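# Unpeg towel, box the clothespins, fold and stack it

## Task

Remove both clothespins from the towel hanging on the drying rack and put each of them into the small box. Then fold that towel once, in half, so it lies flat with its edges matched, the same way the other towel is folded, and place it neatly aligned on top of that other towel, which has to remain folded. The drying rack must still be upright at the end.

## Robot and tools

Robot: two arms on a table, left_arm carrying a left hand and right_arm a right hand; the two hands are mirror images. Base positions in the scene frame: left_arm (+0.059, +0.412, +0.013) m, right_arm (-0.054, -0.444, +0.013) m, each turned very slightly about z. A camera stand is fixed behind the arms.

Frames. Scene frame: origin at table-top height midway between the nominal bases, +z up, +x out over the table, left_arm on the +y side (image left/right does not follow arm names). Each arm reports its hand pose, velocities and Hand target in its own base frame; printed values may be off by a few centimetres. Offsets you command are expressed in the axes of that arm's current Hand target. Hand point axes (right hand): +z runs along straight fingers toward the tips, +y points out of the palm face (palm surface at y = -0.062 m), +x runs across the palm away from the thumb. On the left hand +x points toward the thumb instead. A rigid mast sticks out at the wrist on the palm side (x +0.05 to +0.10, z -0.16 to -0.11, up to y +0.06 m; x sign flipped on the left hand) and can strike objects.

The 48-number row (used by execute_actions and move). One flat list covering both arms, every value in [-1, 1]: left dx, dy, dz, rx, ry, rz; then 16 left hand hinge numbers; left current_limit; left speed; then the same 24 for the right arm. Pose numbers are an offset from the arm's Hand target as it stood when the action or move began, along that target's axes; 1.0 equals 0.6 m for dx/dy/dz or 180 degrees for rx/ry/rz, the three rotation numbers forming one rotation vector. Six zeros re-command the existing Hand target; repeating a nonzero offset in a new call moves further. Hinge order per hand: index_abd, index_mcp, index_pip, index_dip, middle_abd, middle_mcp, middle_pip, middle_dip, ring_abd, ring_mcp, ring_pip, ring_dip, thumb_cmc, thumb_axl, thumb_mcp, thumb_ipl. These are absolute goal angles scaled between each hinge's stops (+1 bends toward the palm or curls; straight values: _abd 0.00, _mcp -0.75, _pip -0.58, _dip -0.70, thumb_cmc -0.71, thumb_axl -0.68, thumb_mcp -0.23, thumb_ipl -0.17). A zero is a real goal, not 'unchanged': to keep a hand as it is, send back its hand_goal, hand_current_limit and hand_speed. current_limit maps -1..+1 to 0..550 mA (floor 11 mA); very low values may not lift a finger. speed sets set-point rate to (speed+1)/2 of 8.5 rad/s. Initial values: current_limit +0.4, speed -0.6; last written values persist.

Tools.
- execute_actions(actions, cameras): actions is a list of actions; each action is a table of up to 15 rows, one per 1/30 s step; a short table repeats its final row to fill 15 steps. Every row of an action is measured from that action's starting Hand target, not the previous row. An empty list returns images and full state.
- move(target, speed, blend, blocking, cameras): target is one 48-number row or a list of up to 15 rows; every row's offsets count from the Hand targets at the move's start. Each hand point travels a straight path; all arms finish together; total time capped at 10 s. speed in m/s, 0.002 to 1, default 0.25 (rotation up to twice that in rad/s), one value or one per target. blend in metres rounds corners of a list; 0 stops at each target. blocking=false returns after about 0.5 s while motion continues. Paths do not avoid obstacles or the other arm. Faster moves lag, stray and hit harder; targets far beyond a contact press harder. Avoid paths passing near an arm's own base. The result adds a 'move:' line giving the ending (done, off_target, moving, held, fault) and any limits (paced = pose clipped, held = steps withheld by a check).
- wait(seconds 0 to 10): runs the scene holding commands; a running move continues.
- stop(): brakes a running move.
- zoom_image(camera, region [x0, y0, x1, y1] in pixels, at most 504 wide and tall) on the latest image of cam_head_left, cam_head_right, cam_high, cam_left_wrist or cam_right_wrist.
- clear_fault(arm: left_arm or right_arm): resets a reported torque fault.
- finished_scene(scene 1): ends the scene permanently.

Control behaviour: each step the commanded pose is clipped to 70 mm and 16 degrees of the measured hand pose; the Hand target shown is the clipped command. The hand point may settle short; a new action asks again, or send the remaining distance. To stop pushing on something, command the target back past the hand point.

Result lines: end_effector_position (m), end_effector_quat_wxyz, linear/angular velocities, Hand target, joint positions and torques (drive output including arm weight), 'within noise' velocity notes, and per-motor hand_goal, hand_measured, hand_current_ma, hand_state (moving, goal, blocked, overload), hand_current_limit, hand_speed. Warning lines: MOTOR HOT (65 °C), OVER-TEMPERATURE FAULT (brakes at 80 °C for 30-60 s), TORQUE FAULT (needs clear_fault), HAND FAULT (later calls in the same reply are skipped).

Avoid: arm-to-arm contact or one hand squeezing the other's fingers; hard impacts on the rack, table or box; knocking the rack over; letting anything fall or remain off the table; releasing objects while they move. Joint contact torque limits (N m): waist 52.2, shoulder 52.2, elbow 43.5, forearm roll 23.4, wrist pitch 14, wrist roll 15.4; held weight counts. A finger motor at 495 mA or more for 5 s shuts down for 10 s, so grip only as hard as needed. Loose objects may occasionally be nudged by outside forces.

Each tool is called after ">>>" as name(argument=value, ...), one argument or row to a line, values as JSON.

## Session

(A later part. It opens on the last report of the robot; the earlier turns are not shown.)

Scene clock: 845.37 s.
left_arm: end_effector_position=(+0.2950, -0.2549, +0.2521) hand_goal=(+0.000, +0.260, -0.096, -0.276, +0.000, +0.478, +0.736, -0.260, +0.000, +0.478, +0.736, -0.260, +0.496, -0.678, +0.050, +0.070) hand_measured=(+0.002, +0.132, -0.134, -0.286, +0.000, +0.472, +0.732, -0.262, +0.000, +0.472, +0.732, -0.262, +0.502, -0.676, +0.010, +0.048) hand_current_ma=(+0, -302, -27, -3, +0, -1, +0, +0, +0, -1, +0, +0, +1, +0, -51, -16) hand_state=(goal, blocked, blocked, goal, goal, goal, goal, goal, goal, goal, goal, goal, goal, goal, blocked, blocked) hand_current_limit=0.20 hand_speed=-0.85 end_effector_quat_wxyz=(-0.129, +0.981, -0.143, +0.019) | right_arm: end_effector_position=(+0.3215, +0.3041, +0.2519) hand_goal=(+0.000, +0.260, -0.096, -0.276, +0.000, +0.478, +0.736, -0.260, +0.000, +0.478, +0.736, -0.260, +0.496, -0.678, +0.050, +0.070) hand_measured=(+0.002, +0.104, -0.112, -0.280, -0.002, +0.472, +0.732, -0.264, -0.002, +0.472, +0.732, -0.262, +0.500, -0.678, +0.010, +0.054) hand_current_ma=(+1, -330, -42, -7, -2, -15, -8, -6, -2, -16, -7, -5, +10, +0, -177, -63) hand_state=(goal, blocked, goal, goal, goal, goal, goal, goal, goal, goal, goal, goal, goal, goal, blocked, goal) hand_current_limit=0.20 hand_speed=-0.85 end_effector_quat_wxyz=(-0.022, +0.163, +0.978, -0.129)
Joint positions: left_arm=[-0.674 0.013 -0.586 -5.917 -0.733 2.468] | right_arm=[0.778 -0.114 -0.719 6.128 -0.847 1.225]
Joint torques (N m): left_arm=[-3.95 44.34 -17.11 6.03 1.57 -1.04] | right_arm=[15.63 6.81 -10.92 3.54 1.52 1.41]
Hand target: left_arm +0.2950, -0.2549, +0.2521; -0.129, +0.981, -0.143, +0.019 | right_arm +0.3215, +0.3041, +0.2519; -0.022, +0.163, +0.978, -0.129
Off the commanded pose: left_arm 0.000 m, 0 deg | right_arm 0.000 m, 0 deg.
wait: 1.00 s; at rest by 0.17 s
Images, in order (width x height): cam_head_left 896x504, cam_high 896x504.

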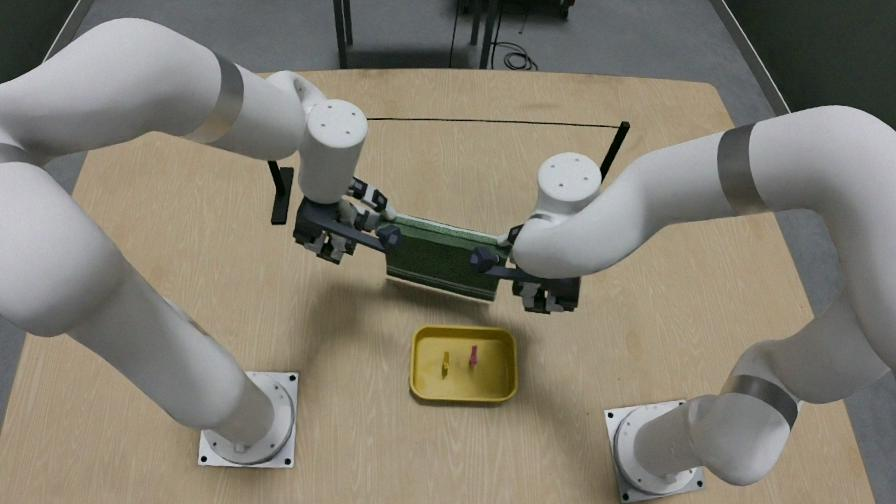

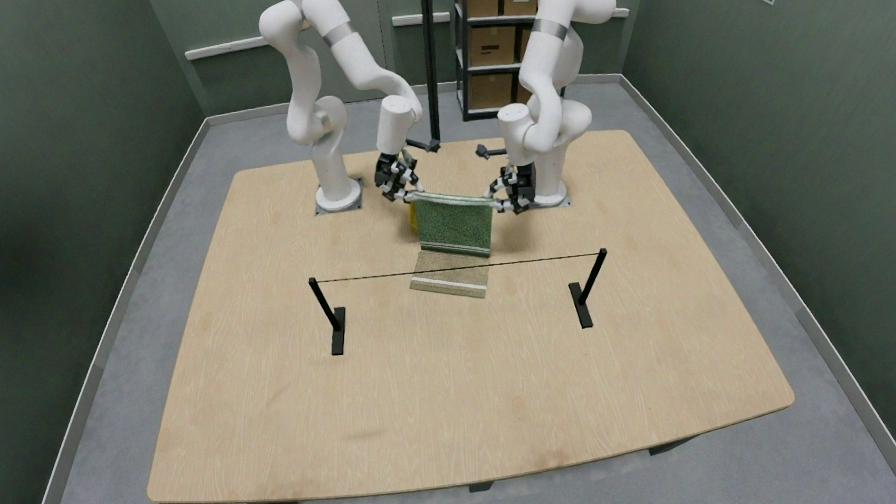

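>>> move(
  target=[
    [0.003333, 0.003882, 0.014489, 0, 0, 0, 0, 0.26, -0.095, -0.275, 0, 0.479, 0.737, -0.26, 0, 0.479, 0.737, -0.26, 0.497, -0.678, 0.05, 0.07, 0.2, -0.85, -0.003333, 0.003882, 0.014489, 0, 0, 0, 0, 0.26, -0.095, -0.275, 0, 0.479, 0.737, -0.26, 0, 0.479, 0.737, -0.26, 0.497, -0.678, 0.05, 0.07, 0.2, -0.85],
    [0.083333, 0.005004, 0.018675, 0, 0, 0, 0, 0.26, -0.095, -0.275, 0, 0.479, 0.737, -0.26, 0, 0.479, 0.737, -0.26, 0.497, -0.678, 0.05, 0.07, 0.2, -0.85, -0.083333, 0.005004, 0.018675, 0, 0, 0, 0, 0.26, -0.095, -0.275, 0, 0.479, 0.737, -0.26, 0, 0.479, 0.737, -0.26, 0.497, -0.678, 0.05, 0.07, 0.2, -0.85],
    [0.083333, 0.010352, 0.038636, 0, 0, 0, 0, 0.26, -0.095, -0.275, 0, 0.479, 0.737, -0.26, 0, 0.479, 0.737, -0.26, 0.497, -0.678, 0.05, 0.07, 0.2, -0.85, -0.083333, 0.010352, 0.038636, 0, 0, 0, 0, 0.26, -0.095, -0.275, 0, 0.479, 0.737, -0.26, 0, 0.479, 0.737, -0.26, 0.497, -0.678, 0.05, 0.07, 0.2, -0.85],
  ],
  speed=0.05,
  cameras=["cam_head_left", "cam_high"],
)

>>> zoom_image(
  camera="cam_head_left",
  region=[370, 230, 510, 310],
)

>>> zoom_image(
  camera="cam_high",
  region=[400, 240, 500, 310],
)

Scene clock: 857.17 s.
left_arm: end_effector_position=(+0.3430, -0.2692, +0.2281) hand_goal=(+0.000, +0.260, -0.096, -0.276, +0.000, +0.478, +0.736, -0.260, +0.000, +0.478, +0.736, -0.260, +0.496, -0.678, +0.050, +0.070) hand_measured=(+0.002, +0.132, -0.134, -0.286, +0.000, +0.472, +0.732, -0.262, +0.000, +0.472, +0.732, -0.262, +0.502, -0.676, +0.010, +0.048) hand_current_ma=(+0, -302, -27, -3, +0, -1, +0, +0, +0, -1, +0, +0, +1, +0, -51, -16) hand_state=(goal, blocked, blocked, goal, goal, goal, goal, goal, goal, goal, goal, goal, goal, goal, blocked, blocked) hand_current_limit=0.20 hand_speed=-0.85 end_effector_quat_wxyz=(-0.129, +0.981, -0.143, +0.019) | right_arm: end_effector_position=(+0.3688, +0.2879, +0.2280) hand_goal=(+0.000, +0.260, -0.096, -0.276, +0.000, +0.478, +0.736, -0.260, +0.000, +0.478, +0.736, -0.260, +0.496, -0.678, +0.050, +0.070) hand_measured=(+0.002, +0.104, -0.112, -0.280, -0.002, +0.472, +0.732, -0.264, -0.002, +0.472, +0.732, -0.262, +0.500, -0.678, +0.010, +0.054) hand_current_ma=(+1, -330, -42, -7, -2, -15, -8, -6, -2, -16, -7, -5, +10, +0, -177, -63) hand_state=(goal, blocked, goal, goal, goal, goal, goal, goal, goal, goal, goal, goal, goal, goal, blocked, goal) hand_current_limit=0.20 hand_speed=-0.85 end_effector_quat_wxyz=(-0.022, +0.163, +0.978, -0.129)
Joint positions: left_arm=[-0.628 -0.147 -0.691 -5.881 -0.672 2.472] | right_arm=[0.675 -0.213 -0.769 6.086 -0.789 1.16]
Joint torques (N m): left_arm=[3.26 10.42 -15.31 6.18 1.38 -0.85] | right_arm=[-13.03 11.32 -10.78 -2.57 1.56 1.48]
Hand target: left_arm +0.3429, -0.2692, +0.2281; -0.129, +0.981, -0.143, +0.019 | right_arm +0.3688, +0.2878, +0.2279; -0.022, +0.163, +0.978, -0.129
Off the commanded pose: left_arm 0.000 m, 0 deg | right_arm 0.000 m, 0 deg.
move: done
Images, in order (width x height): cam_head_left 896x504, cam_high 896x504.

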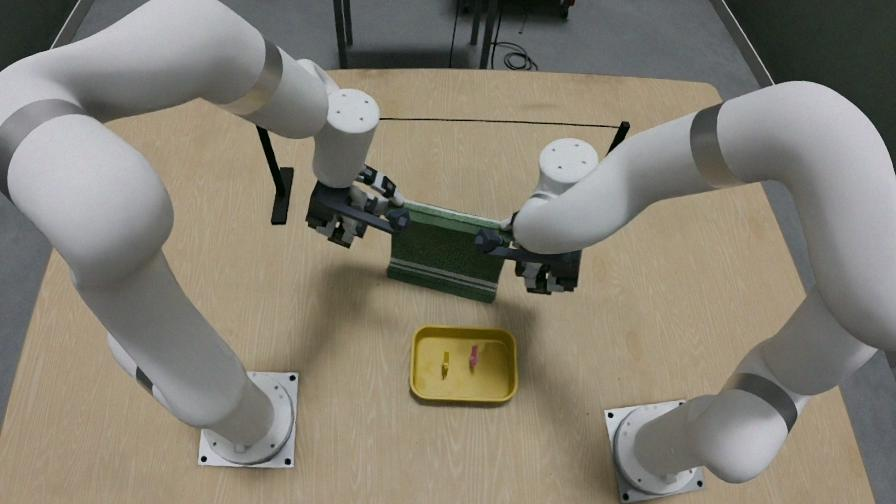

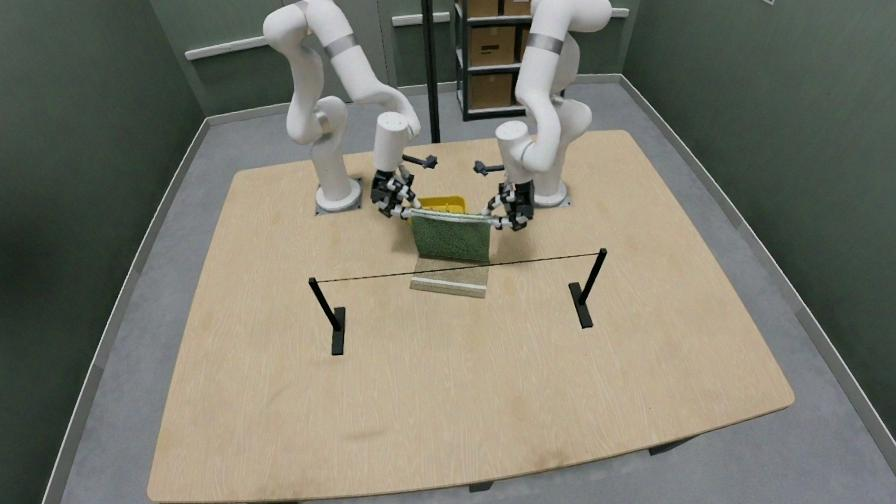

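Scaled by 3.600 from the camera's 896x504 image, which has a finer 1280x720 frame.

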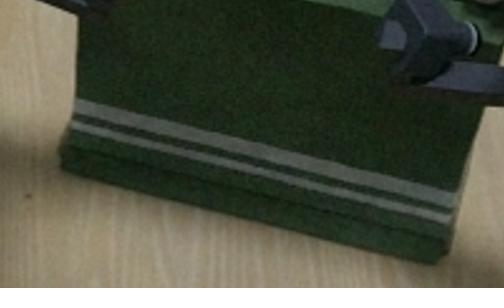

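Scaled by 5.040 from the camera's 896x504 image, which has a finer 1280x720 frame.

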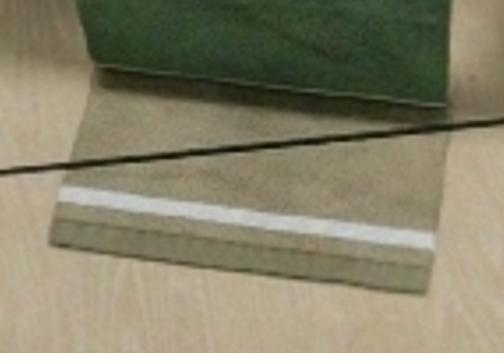

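>>> move(
  target=[0, 0.007505, 0.028011, 0, 0, 0, 0, 0.26, -0.095, -0.275, 0, 0.479, 0.737, -0.26, 0, 0.479, 0.737, -0.26, 0.497, -0.678, 0.05, 0.07, 0.2, -0.85, 0, 0.007505, 0.028011, 0, 0, 0, 0, 0.26, -0.095, -0.275, 0, 0.479, 0.737, -0.26, 0, 0.479, 0.737, -0.26, 0.497, -0.678, 0.05, 0.07, 0.2, -0.85],
  speed=0.04,
  cameras=["cam_head_left", "cam_high"],
)

>>> zoom_image(
  camera="cam_head_left",
  region=[370, 230, 510, 310],
)

>>> zoom_image(
  camera="cam_high",
  region=[400, 240, 500, 310],
)

Scene clock: 863.17 s.
left_arm: end_effector_position=(+0.3429, -0.2692, +0.2107) hand_goal=(+0.000, +0.260, -0.096, -0.276, +0.000, +0.478, +0.736, -0.260, +0.000, +0.478, +0.736, -0.260, +0.496, -0.678, +0.050, +0.070) hand_measured=(+0.002, +0.132, -0.134, -0.286, +0.000, +0.472, +0.732, -0.262, +0.000, +0.472, +0.732, -0.262, +0.502, -0.676, +0.010, +0.048) hand_current_ma=(+0, -302, -27, -3, +0, -1, +0, +0, +0, -1, +0, +0, +1, +0, -51, -16) hand_state=(goal, blocked, blocked, goal, goal, goal, goal, goal, goal, goal, goal, goal, goal, goal, blocked, blocked) hand_current_limit=0.20 hand_speed=-0.85 end_effector_quat_wxyz=(-0.129, +0.981, -0.143, +0.019) | right_arm: end_effector_position=(+0.3688, +0.2878, +0.2106) hand_goal=(+0.000, +0.260, -0.096, -0.276, +0.000, +0.478, +0.736, -0.260, +0.000, +0.478, +0.736, -0.260, +0.496, -0.678, +0.050, +0.070) hand_measured=(+0.002, +0.104, -0.112, -0.280, -0.002, +0.472, +0.732, -0.264, -0.002, +0.472, +0.732, -0.262, +0.500, -0.678, +0.010, +0.054) hand_current_ma=(+1, -330, -42, -7, -2, -15, -8, -6, -2, -16, -7, -5, +10, +0, -177, -63) hand_state=(goal, blocked, goal, goal, goal, goal, goal, goal, goal, goal, goal, goal, goal, goal, blocked, goal) hand_current_limit=0.20 hand_speed=-0.85 end_effector_quat_wxyz=(-0.022, +0.163, +0.978, -0.129)
Joint positions: left_arm=[-0.628 -0.182 -0.68 -5.858 -0.631 2.442] | right_arm=[0.675 -0.245 -0.759 6.077 -0.747 1.172]
Joint torques (N m): left_arm=[2.29 14.64 -15.58 5.81 1.48 -1] | right_arm=[-2.07 10.37 -10.36 -2.78 1.6 1.29]
Hand target: left_arm +0.3429, -0.2692, +0.2107; -0.129, +0.981, -0.143, +0.019 | right_arm +0.3688, +0.2878, +0.2105; -0.022, +0.163, +0.978, -0.129
Off the commanded pose: left_arm 0.000 m, 0 deg | right_arm 0.000 m, 0 deg.
move: done
Images, in order (width x height): cam_head_left 896x504, cam_high 896x504.

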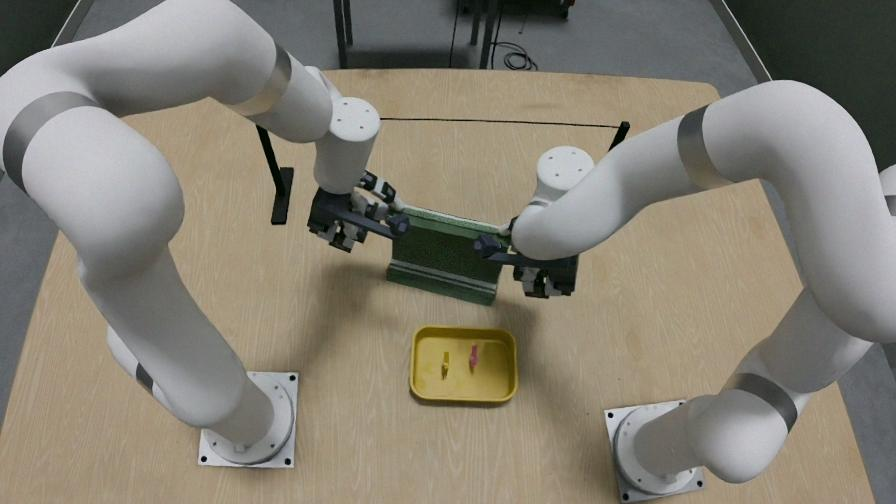

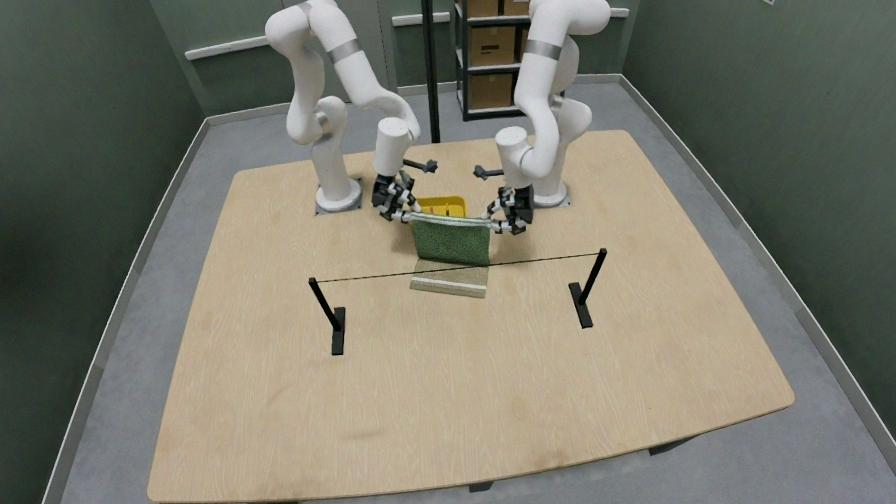

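Scaled by 3.600 from the camera's 896x504 image, which has a finer 1280x720 frame.

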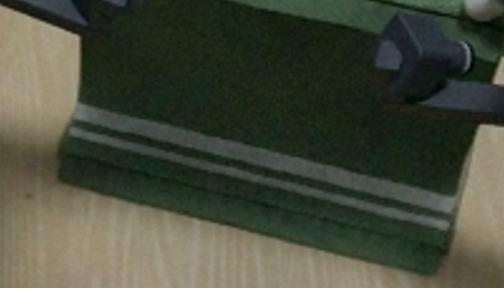

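Scaled by 5.040 from the camera's 896x504 image, which has a finer 1280x720 frame.

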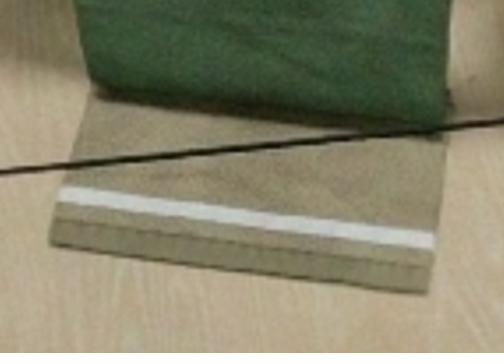

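>>> move(
  target=[
    [0.020833, 0, 0, 0, 0, 0, 0, 0.26, -0.095, -0.275, 0, 0.479, 0.737, -0.26, 0, 0.479, 0.737, -0.26, 0.497, -0.678, 0.05, 0.07, 0.2, -0.85, -0.020833, 0, 0, 0, 0, 0, 0, 0.26, -0.095, -0.275, 0, 0.479, 0.737, -0.26, 0, 0.479, 0.737, -0.26, 0.497, -0.678, 0.05, 0.07, 0.2, -0.85],
    [0.066667, 0.010136, 0.037831, 0, 0, 0, 0, 0.26, -0.095, -0.275, 0, 0.479, 0.737, -0.26, 0, 0.479, 0.737, -0.26, 0.497, -0.678, 0.05, 0.07, 0.2, -0.85, -0.066667, 0.010136, 0.037831, 0, 0, 0, 0, 0.26, -0.095, -0.275, 0, 0.479, 0.737, -0.26, 0, 0.479, 0.737, -0.26, 0.497, -0.678, 0.05, 0.07, 0.2, -0.85],
  ],
  speed=0.04,
  blend=0.005,
  cameras=["cam_head_left", "cam_high"],
)

>>> zoom_image(
  camera="cam_head_left",
  region=[370, 230, 510, 310],
)

>>> zoom_image(
  camera="cam_high",
  region=[400, 240, 500, 310],
)

Scene clock: 872.97 s.
left_arm: end_effector_position=(+0.3812, -0.2806, +0.1872) hand_goal=(+0.000, +0.260, -0.096, -0.276, +0.000, +0.478, +0.736, -0.260, +0.000, +0.478, +0.736, -0.260, +0.496, -0.678, +0.050, +0.070) hand_measured=(+0.002, +0.132, -0.134, -0.286, +0.000, +0.472, +0.732, -0.262, +0.000, +0.472, +0.732, -0.262, +0.502, -0.676, +0.010, +0.048) hand_current_ma=(+0, -302, -27, -3, +0, -1, +0, +0, +0, -1, +0, +0, +1, +0, -51, -16) hand_state=(goal, blocked, blocked, goal, goal, goal, goal, goal, goal, goal, goal, goal, goal, goal, blocked, blocked) hand_current_limit=0.20 hand_speed=-0.85 end_effector_quat_wxyz=(-0.129, +0.981, -0.143, +0.019) | right_arm: end_effector_position=(+0.4066, +0.2749, +0.1871) hand_goal=(+0.000, +0.260, -0.096, -0.276, +0.000, +0.478, +0.736, -0.260, +0.000, +0.478, +0.736, -0.260, +0.496, -0.678, +0.050, +0.070) hand_measured=(+0.002, +0.104, -0.112, -0.280, -0.002, +0.472, +0.732, -0.264, -0.002, +0.472, +0.732, -0.262, +0.500, -0.678, +0.010, +0.054) hand_current_ma=(+1, -330, -42, -7, -2, -15, -8, -6, -2, -16, -7, -5, +10, +0, -177, -63) hand_state=(goal, blocked, goal, goal, goal, goal, goal, goal, goal, goal, goal, goal, goal, goal, blocked, goal) hand_current_limit=0.20 hand_speed=-0.85 end_effector_quat_wxyz=(-0.022, +0.163, +0.978, -0.129)
Joint positions: left_arm=[-0.598 -0.31 -0.774 -5.828 -0.594 2.438] | right_arm=[0.601 -0.337 -0.812 6.041 -0.701 1.134]
Joint torques (N m): left_arm=[6.89 19.76 -28.36 5.69 1.48 -0.97] | right_arm=[-13.1 14.5 -17 -3.01 1.53 -1.48]
Hand target: left_arm +0.3813, -0.2806, +0.1872; -0.129, +0.981, -0.143, +0.019 | right_arm +0.4066, +0.2749, +0.1870; -0.022, +0.163, +0.978, -0.129
Off the commanded pose: left_arm 0.000 m, 0 deg | right_arm 0.000 m, 0 deg.
move: done
Images, in order (width x height): cam_head_left 896x504, cam_high 896x504.

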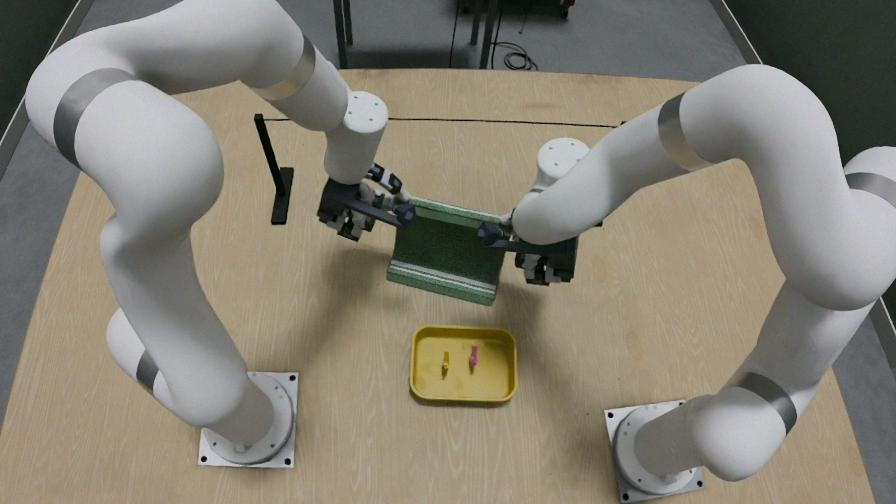

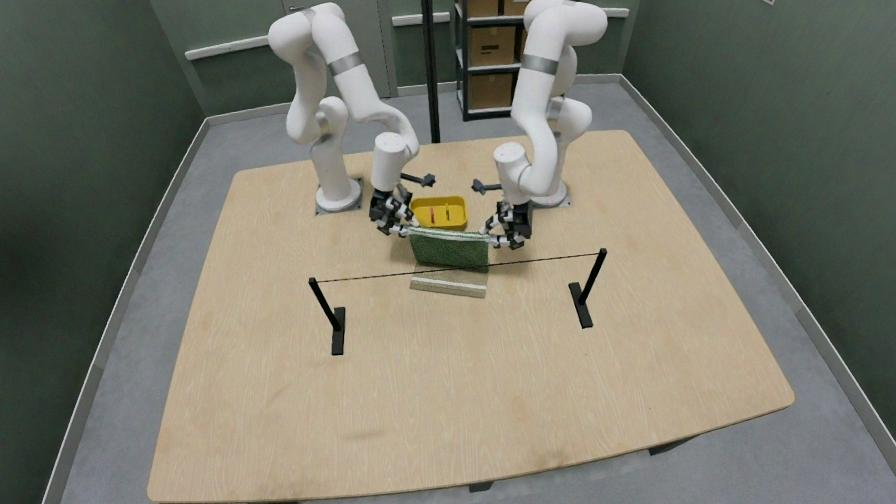

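Scaled by 3.600 from the camera's 896x504 image, which has a finer 1280x720 frame.

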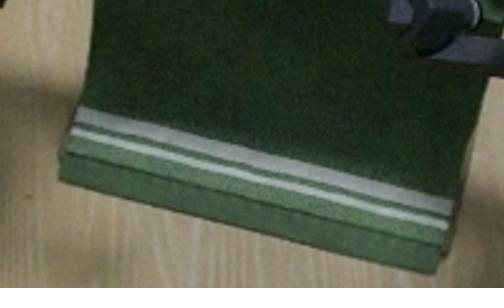

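Scaled by 5.040 from the camera's 896x504 image, which has a finer 1280x720 frame.

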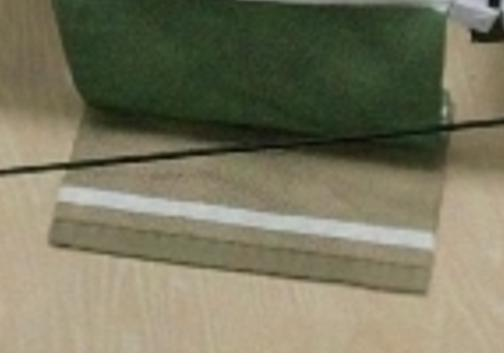

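>>> move(
  target=[
    [0.0375, 0.009576, 0.035738, 0, 0, 0, 0, 0.26, -0.095, -0.275, 0, 0.479, 0.737, -0.26, 0, 0.479, 0.737, -0.26, 0.497, -0.678, 0.05, 0.07, 0.2, -0.85, -0.0375, 0.009576, 0.035738, 0, 0, 0, 0, 0.26, -0.095, -0.275, 0, 0.479, 0.737, -0.26, 0, 0.479, 0.737, -0.26, 0.497, -0.678, 0.05, 0.07, 0.2, -0.85],
    [0.080833, 0.01941, 0.072443, 0, 0, 0, 0, 0.26, -0.095, -0.275, 0, 0.479, 0.737, -0.26, 0, 0.479, 0.737, -0.26, 0.497, -0.678, 0.05, 0.07, 0.2, -0.85, -0.080833, 0.01941, 0.072443, 0, 0, 0, 0, 0.26, -0.095, -0.275, 0, 0.479, 0.737, -0.26, 0, 0.479, 0.737, -0.26, 0.497, -0.678, 0.05, 0.07, 0.2, -0.85],
  ],
  speed=0.05,
  blend=0.005,
  cameras=["cam_head_left", "cam_high"],
)

>>> zoom_image(
  camera="cam_head_left",
  region=[370, 190, 510, 310],
)

>>> zoom_image(
  camera="cam_high",
  region=[400, 220, 500, 310],
)

Scene clock: 883.70 s.
left_arm: end_effector_position=(+0.4277, -0.2945, +0.1422) hand_goal=(+0.000, +0.260, -0.096, -0.276, +0.000, +0.478, +0.736, -0.260, +0.000, +0.478, +0.736, -0.260, +0.496, -0.678, +0.050, +0.070) hand_measured=(+0.002, +0.132, -0.134, -0.286, +0.000, +0.472, +0.732, -0.262, +0.000, +0.472, +0.732, -0.262, +0.502, -0.676, +0.010, +0.048) hand_current_ma=(+0, -302, -27, -3, +0, -1, +0, +0, +0, -1, +0, +0, +1, +0, -51, -16) hand_state=(goal, blocked, blocked, goal, goal, goal, goal, goal, goal, goal, goal, goal, goal, goal, blocked, blocked) hand_current_limit=0.20 hand_speed=-0.85 end_effector_quat_wxyz=(-0.129, +0.981, -0.143, +0.019) | right_arm: end_effector_position=(+0.4525, +0.2591, +0.1421) hand_goal=(+0.000, +0.260, -0.096, -0.276, +0.000, +0.478, +0.736, -0.260, +0.000, +0.478, +0.736, -0.260, +0.496, -0.678, +0.050, +0.070) hand_measured=(+0.002, +0.104, -0.112, -0.280, -0.002, +0.472, +0.732, -0.264, -0.002, +0.472, +0.732, -0.262, +0.500, -0.678, +0.010, +0.054) hand_current_ma=(+1, -330, -42, -7, -2, -15, -8, -6, -2, -16, -7, -5, +10, +0, -177, -63) hand_state=(goal, blocked, goal, goal, goal, goal, goal, goal, goal, goal, goal, goal, goal, goal, blocked, goal) hand_current_limit=0.20 hand_speed=-0.85 end_effector_quat_wxyz=(-0.022, +0.163, +0.978, -0.129)
Joint positions: left_arm=[-0.568 -0.49 -0.898 -5.778 -0.538 2.411] | right_arm=[0.521 -0.485 -0.89 5.987 -0.625 1.111]
Joint torques (N m): left_arm=[6.42 25.75 -27.23 5.94 1.4 -0.97] | right_arm=[-12.96 16.53 -16.3 -3.15 1.53 -1.5]
Hand target: left_arm +0.4277, -0.2945, +0.1422; -0.129, +0.981, -0.143, +0.019 | right_arm +0.4525, +0.2591, +0.1420; -0.022, +0.163, +0.978, -0.129
Off the commanded pose: left_arm 0.000 m, 0 deg | right_arm 0.000 m, 0 deg.
move: done
Images, in order (width x height): cam_head_left 896x504, cam_high 896x504.

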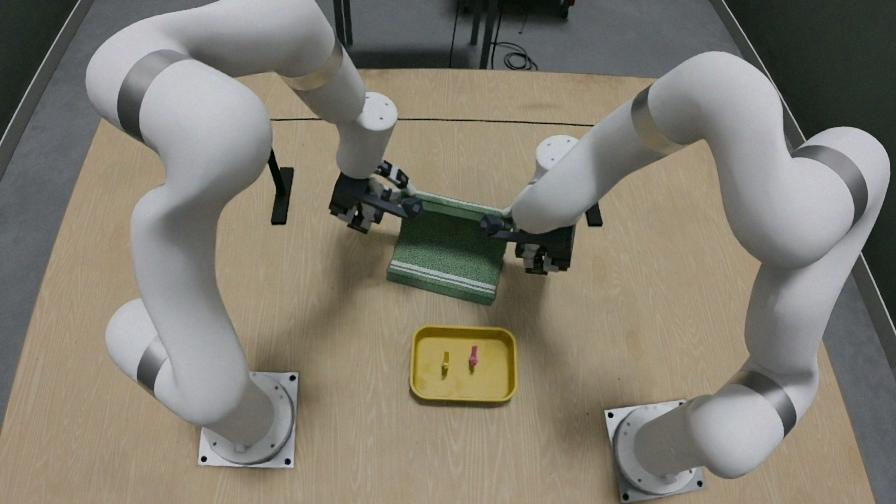

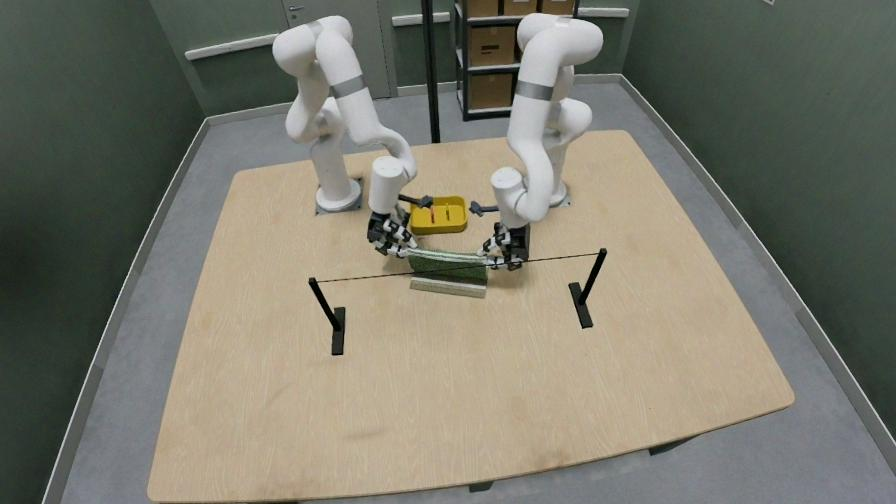

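Scaled by 3.600 from the camera's 896x504 image, which has a finer 1280x720 frame.

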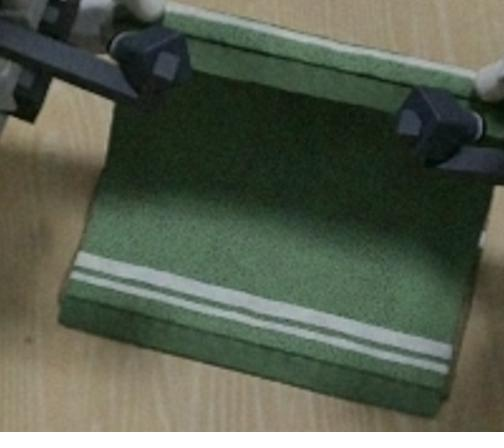

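Scaled by 5.040 from the camera's 896x504 image, which has a finer 1280x720 frame.

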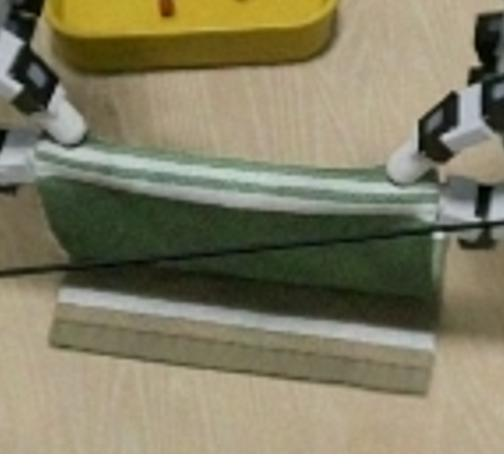

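>>> move(
  target=[0.033333, 0, 0, 0, 0, 0, 0, 0.26, -0.095, -0.275, 0, 0.479, 0.737, -0.26, 0, 0.479, 0.737, -0.26, 0.497, -0.678, 0.05, 0.07, 0.2, -0.85, -0.033333, 0, 0, 0, 0, 0, 0, 0.26, -0.095, -0.275, 0, 0.479, 0.737, -0.26, 0, 0.479, 0.737, -0.26, 0.497, -0.678, 0.05, 0.07, 0.2, -0.85],
  speed=0.025,
  cameras=["cam_head_left", "cam_high"],
)

>>> zoom_image(
  camera="cam_head_left",
  region=[370, 190, 510, 310],
)

Scene clock: 890.77 s.
left_arm: end_effector_position=(+0.4468, -0.3002, +0.1422) hand_goal=(+0.000, +0.260, -0.096, -0.276, +0.000, +0.478, +0.736, -0.260, +0.000, +0.478, +0.736, -0.260, +0.496, -0.678, +0.050, +0.070) hand_measured=(+0.002, +0.132, -0.134, -0.286, +0.000, +0.472, +0.732, -0.262, +0.000, +0.472, +0.732, -0.262, +0.502, -0.676, +0.010, +0.048) hand_current_ma=(+0, -302, -27, -3, +0, -1, +0, +0, +0, -1, +0, +0, +1, +0, -51, -16) hand_state=(goal, blocked, blocked, goal, goal, goal, goal, goal, goal, goal, goal, goal, goal, goal, blocked, blocked) hand_current_limit=0.20 hand_speed=-0.85 end_effector_quat_wxyz=(-0.129, +0.981, -0.143, +0.019) | right_arm: end_effector_position=(+0.4714, +0.2527, +0.1420) hand_goal=(+0.000, +0.260, -0.096, -0.276, +0.000, +0.478, +0.736, -0.260, +0.000, +0.478, +0.736, -0.260, +0.496, -0.678, +0.050, +0.070) hand_measured=(+0.002, +0.104, -0.112, -0.280, -0.002, +0.472, +0.732, -0.264, -0.002, +0.472, +0.732, -0.262, +0.500, -0.678, +0.010, +0.054) hand_current_ma=(+1, -330, -42, -7, -2, -15, -8, -6, -2, -16, -7, -5, +10, +0, -177, -63) hand_state=(goal, blocked, goal, goal, goal, goal, goal, goal, goal, goal, goal, goal, goal, goal, blocked, goal) hand_current_limit=0.20 hand_speed=-0.85 end_effector_quat_wxyz=(-0.022, +0.163, +0.978, -0.129)
Joint positions: left_arm=[-0.557 -0.525 -0.955 -5.792 -0.555 2.438] | right_arm=[0.491 -0.51 -0.93 5.981 -0.636 1.084]
Joint torques (N m): left_arm=[5.54 26.62 -28.45 -6.73 -1.55 0.96] | right_arm=[-13 18.37 -15.81 -2.6 -1.95 -1.43]
Hand target: left_arm +0.4469, -0.3002, +0.1422; -0.129, +0.981, -0.143, +0.019 | right_arm +0.4714, +0.2527, +0.1420; -0.022, +0.163, +0.978, -0.129
Off the commanded pose: left_arm 0.000 m, 0 deg | right_arm 0.000 m, 0 deg.
move: done
Images, in order (width x height): cam_head_left 896x504, cam_high 896x504.

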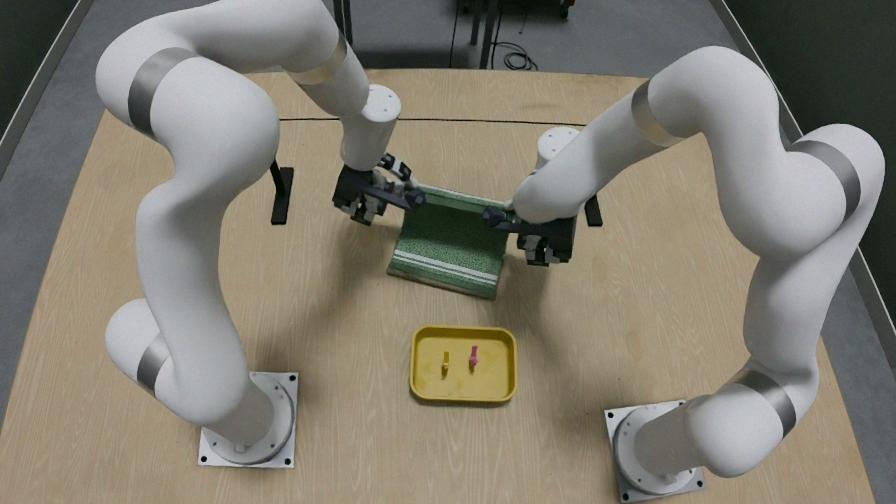

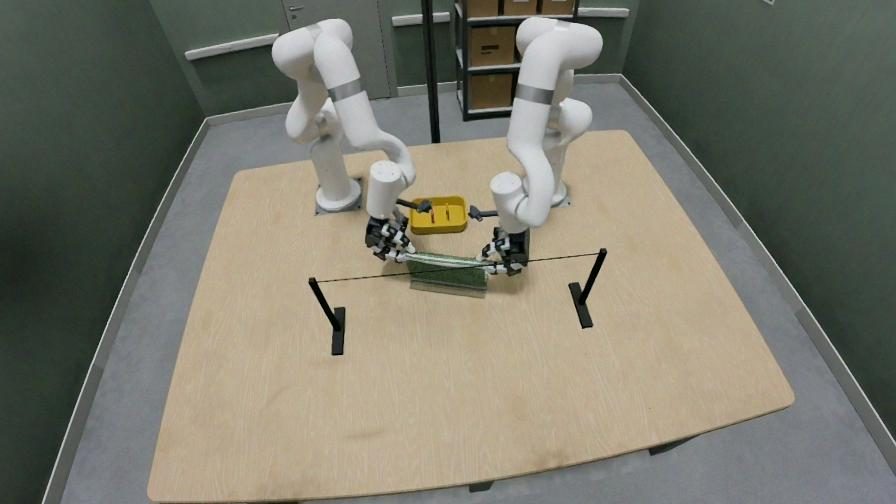

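Scaled by 3.600 from the camera's 896x504 image, which has a finer 1280x720 frame.

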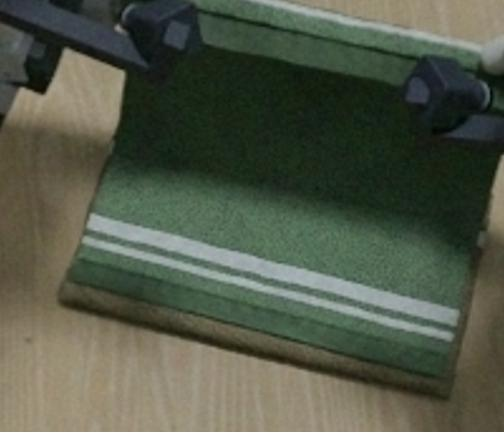

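>>> zoom_image(
  camera="cam_head_left",
  region=[380, 250, 440, 290],
)

>>> zoom_image(
  camera="cam_head_left",
  region=[450, 270, 510, 310],
)

Scaled by 8.400 from the camera's 896x504 image, which has a finer 1280x720 frame.

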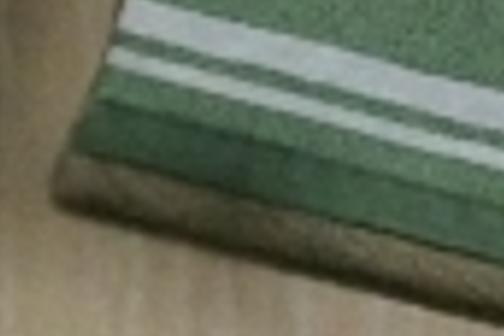

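Scaled by 8.400 from the camera's 896x504 image, which has a finer 1280x720 frame.

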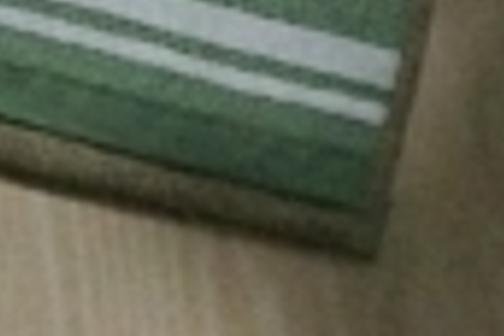

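>>> move(
  target=[
    [-0.041667, -0.009834, -0.036704, 0, 0, 0, 0, 0.26, -0.095, -0.275, 0, 0.479, 0.737, -0.26, 0, 0.479, 0.737, -0.26, 0.497, -0.678, 0.05, 0.07, 0.2, -0.85, 0.041667, -0.009834, -0.036704, 0, 0, 0, 0, 0.26, -0.095, -0.275, 0, 0.479, 0.737, -0.26, 0, 0.479, 0.737, -0.26, 0.497, -0.678, 0.05, 0.07, 0.2, -0.85],
    [-0.093333, -0.019669, -0.073408, 0, 0, 0, 0, 0.26, -0.095, -0.275, 0, 0.479, 0.737, -0.26, 0, 0.479, 0.737, -0.26, 0.497, -0.678, 0.05, 0.07, 0.2, -0.85, 0.093333, -0.019669, -0.073408, 0, 0, 0, 0, 0.26, -0.095, -0.275, 0, 0.479, 0.737, -0.26, 0, 0.479, 0.737, -0.26, 0.497, -0.678, 0.05, 0.07, 0.2, -0.85],
    [-0.136667, -0.028899, -0.107859, 0, 0, 0, 0, 0.26, -0.095, -0.275, 0, 0.479, 0.737, -0.26, 0, 0.479, 0.737, -0.26, 0.497, -0.678, 0.05, 0.07, 0.2, -0.85, 0.136667, -0.028899, -0.107859, 0, 0, 0, 0, 0.26, -0.095, -0.275, 0, 0.479, 0.737, -0.26, 0, 0.479, 0.737, -0.26, 0.497, -0.678, 0.05, 0.07, 0.2, -0.85],
    [-0.156667, -0.033644, -0.125567, 0, 0, 0, 0, 0.26, -0.095, -0.275, 0, 0.479, 0.737, -0.26, 0, 0.479, 0.737, -0.26, 0.497, -0.678, 0.05, 0.07, 0.2, -0.85, 0.156667, -0.033644, -0.125567, 0, 0, 0, 0, 0.26, -0.095, -0.275, 0, 0.479, 0.737, -0.26, 0, 0.479, 0.737, -0.26, 0.497, -0.678, 0.05, 0.07, 0.2, -0.85],
  ],
  speed=0.05,
  blend=[0.005, 0.005, 0.003, 0],
  cameras=["cam_head_left", "cam_high"],
)

>>> zoom_image(
  camera="cam_head_left",
  region=[380, 250, 440, 290],
)

>>> zoom_image(
  camera="cam_head_left",
  region=[450, 270, 510, 310],
)

Scene clock: 920.37 s.
left_arm: end_effector_position=(+0.3568, -0.2733, +0.2202) hand_goal=(+0.000, +0.260, -0.096, -0.276, +0.000, +0.478, +0.736, -0.260, +0.000, +0.478, +0.736, -0.260, +0.496, -0.678, +0.050, +0.070) hand_measured=(+0.002, +0.132, -0.134, -0.286, +0.000, +0.472, +0.732, -0.262, +0.000, +0.472, +0.732, -0.262, +0.502, -0.676, +0.010, +0.048) hand_current_ma=(+0, -302, -27, -3, +0, -1, +0, +0, +0, -1, +0, +0, +1, +0, -51, -16) hand_state=(goal, blocked, blocked, goal, goal, goal, goal, goal, goal, goal, goal, goal, goal, goal, blocked, blocked) hand_current_limit=0.20 hand_speed=-0.85 end_effector_quat_wxyz=(-0.129, +0.981, -0.143, +0.019) | right_arm: end_effector_position=(+0.3825, +0.2831, +0.2200) hand_goal=(+0.000, +0.260, -0.096, -0.276, +0.000, +0.478, +0.736, -0.260, +0.000, +0.478, +0.736, -0.260, +0.496, -0.678, +0.050, +0.070) hand_measured=(+0.002, +0.104, -0.112, -0.280, -0.002, +0.472, +0.732, -0.264, -0.002, +0.472, +0.732, -0.262, +0.500, -0.678, +0.010, +0.054) hand_current_ma=(+1, -330, -42, -7, -2, -15, -8, -6, -2, -16, -7, -5, +10, +0, -177, -63) hand_state=(goal, blocked, goal, goal, goal, goal, goal, goal, goal, goal, goal, goal, goal, goal, blocked, goal) hand_current_limit=0.20 hand_speed=-0.85 end_effector_quat_wxyz=(-0.022, +0.163, +0.978, -0.129)
Joint positions: left_arm=[-0.616 -0.194 -0.723 -5.871 -0.657 2.471] | right_arm=[0.647 -0.245 -0.786 6.074 -0.771 1.144]
Joint torques (N m): left_arm=[-3.7 53.21 -15.1 -6.62 -1.57 0.93] | right_arm=[14.12 34.64 -10.57 3.02 -1.94 1.35]
Hand target: left_arm +0.3568, -0.2733, +0.2202; -0.129, +0.981, -0.143, +0.019 | right_arm +0.3825, +0.2831, +0.2200; -0.022, +0.163, +0.978, -0.129
Off the commanded pose: left_arm 0.000 m, 0 deg | right_arm 0.000 m, 0 deg.
move: done
Images, in order (width x height): cam_head_left 896x504, cam_high 896x504.

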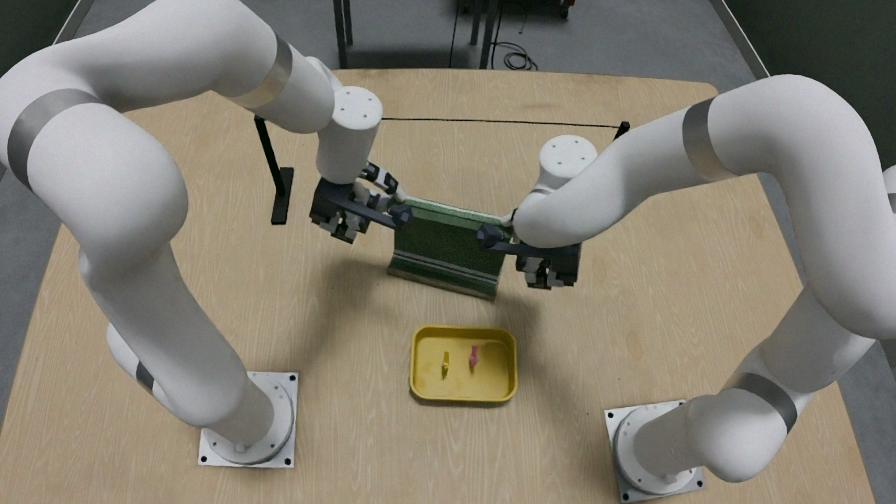

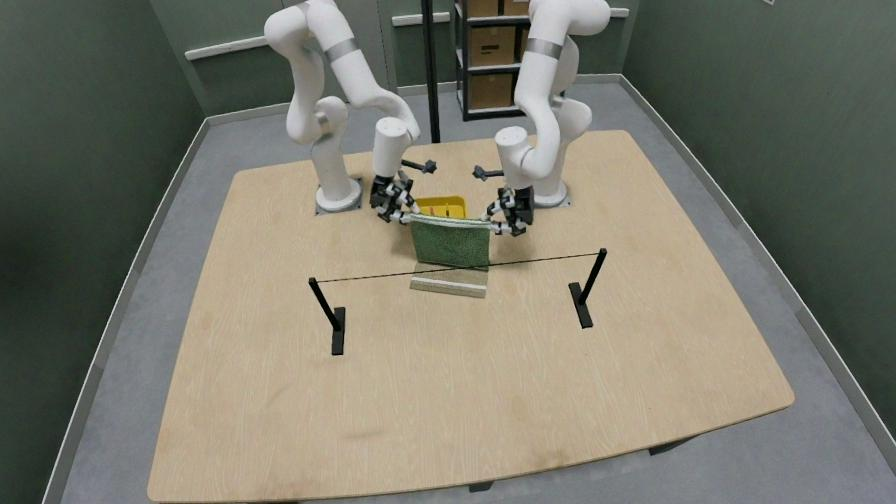

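Scaled by 8.400 from the camera's 896x504 image, which has a finer 1280x720 frame.

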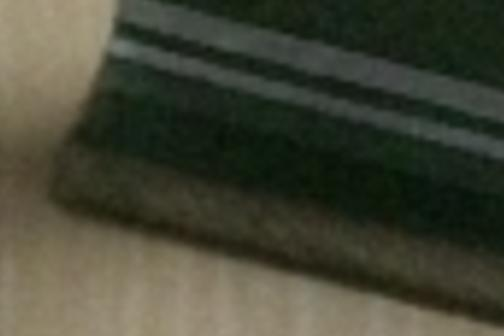

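Scaled by 8.400 from the camera's 896x504 image, which has a finer 1280x720 frame.

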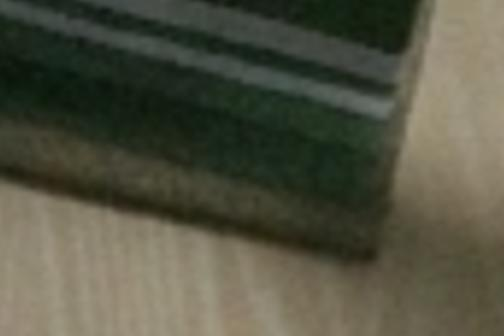

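>>> move(
  target=[0, 0.004055, 0.015132, 0, 0, 0, 0, 0.26, -0.095, -0.275, 0, 0.479, 0.737, -0.26, 0, 0.479, 0.737, -0.26, 0.497, -0.678, 0.05, 0.07, 0.2, -0.85, 0, 0.004055, 0.015132, 0, 0, 0, 0, 0.26, -0.095, -0.275, 0, 0.479, 0.737, -0.26, 0, 0.479, 0.737, -0.26, 0.497, -0.678, 0.05, 0.07, 0.2, -0.85],
  speed=0.04,
  cameras=["cam_head_left", "cam_high"],
)

>>> zoom_image(
  camera="cam_head_left",
  region=[380, 250, 440, 290],
)

>>> zoom_image(
  camera="cam_head_left",
  region=[450, 270, 510, 310],
)

Scene clock: 924.87 s.
left_arm: end_effector_position=(+0.3568, -0.2733, +0.2108) hand_goal=(+0.000, +0.260, -0.096, -0.276, +0.000, +0.478, +0.736, -0.260, +0.000, +0.478, +0.736, -0.260, +0.496, -0.678, +0.050, +0.070) hand_measured=(+0.002, +0.132, -0.134, -0.286, +0.000, +0.472, +0.732, -0.262, +0.000, +0.472, +0.732, -0.262, +0.502, -0.676, +0.010, +0.048) hand_current_ma=(+0, -302, -27, -3, +0, -1, +0, +0, +0, -1, +0, +0, +1, +0, -51, -16) hand_state=(goal, blocked, blocked, goal, goal, goal, goal, goal, goal, goal, goal, goal, goal, goal, blocked, blocked) hand_current_limit=0.20 hand_speed=-0.85 end_effector_quat_wxyz=(-0.129, +0.981, -0.143, +0.019) | right_arm: end_effector_position=(+0.3825, +0.2831, +0.2107) hand_goal=(+0.000, +0.260, -0.096, -0.276, +0.000, +0.478, +0.736, -0.260, +0.000, +0.478, +0.736, -0.260, +0.496, -0.678, +0.050, +0.070) hand_measured=(+0.002, +0.104, -0.112, -0.280, -0.002, +0.472, +0.732, -0.264, -0.002, +0.472, +0.732, -0.262, +0.500, -0.678, +0.010, +0.054) hand_current_ma=(+1, -330, -42, -7, -2, -15, -8, -6, -2, -16, -7, -5, +10, +0, -177, -63) hand_state=(goal, blocked, goal, goal, goal, goal, goal, goal, goal, goal, goal, goal, goal, goal, blocked, goal) hand_current_limit=0.20 hand_speed=-0.85 end_effector_quat_wxyz=(-0.022, +0.163, +0.978, -0.129)
Joint positions: left_arm=[-0.616 -0.212 -0.718 -5.859 -0.635 2.455] | right_arm=[0.647 -0.262 -0.781 6.069 -0.75 1.151]
Joint torques (N m): left_arm=[-3.01 13.43 -15.44 5.58 1.46 -1] | right_arm=[13.9 11.39 -10.02 -2.99 1.6 1.43]
Hand target: left_arm +0.3568, -0.2733, +0.2108; -0.129, +0.981, -0.143, +0.019 | right_arm +0.3825, +0.2831, +0.2106; -0.022, +0.163, +0.978, -0.129
Off the commanded pose: left_arm 0.000 m, 0 deg | right_arm 0.000 m, 0 deg.
move: done
Images, in order (width x height): cam_head_left 896x504, cam_high 896x504.

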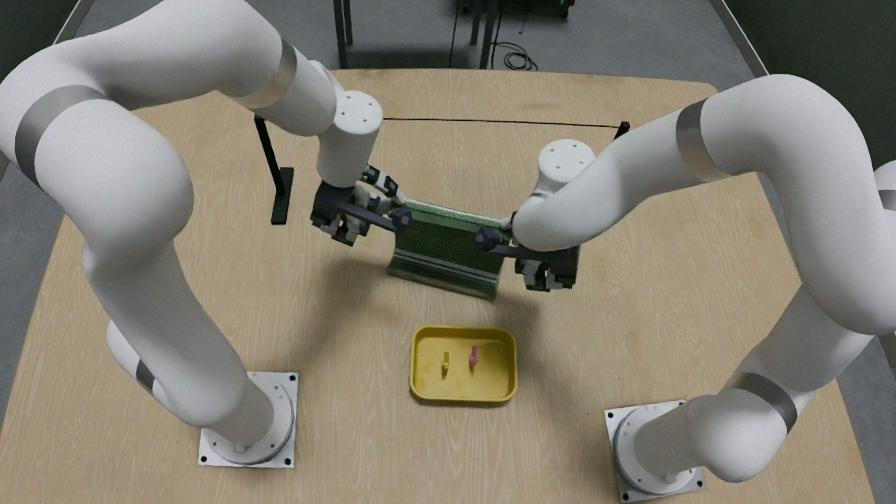

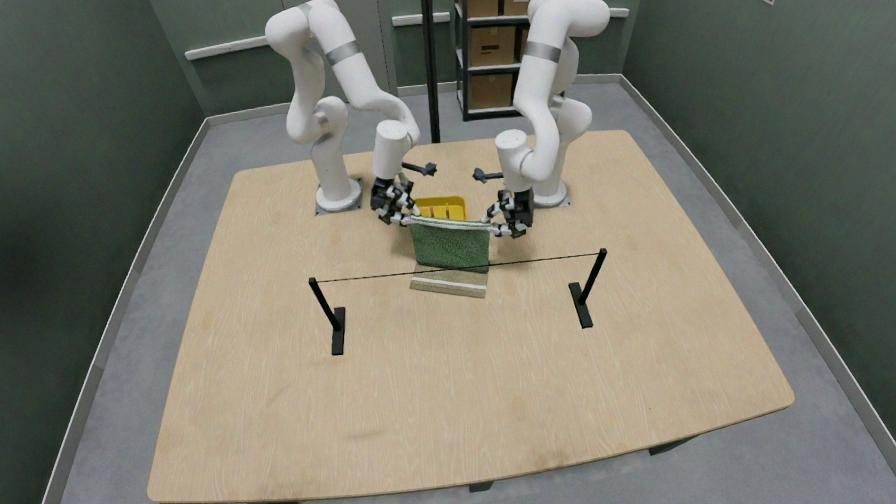

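Scaled by 8.400 from the camera's 896x504 image, which has a finer 1280x720 frame.

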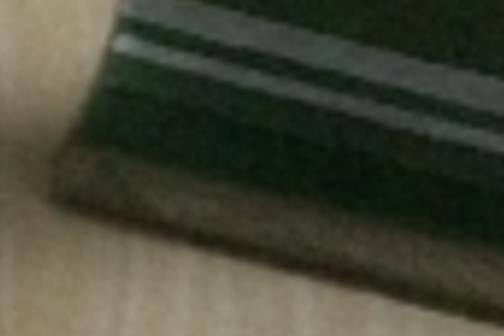

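Scaled by 8.400 from the camera's 896x504 image, which has a finer 1280x720 frame.

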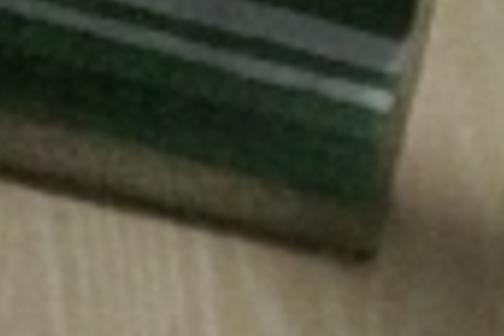

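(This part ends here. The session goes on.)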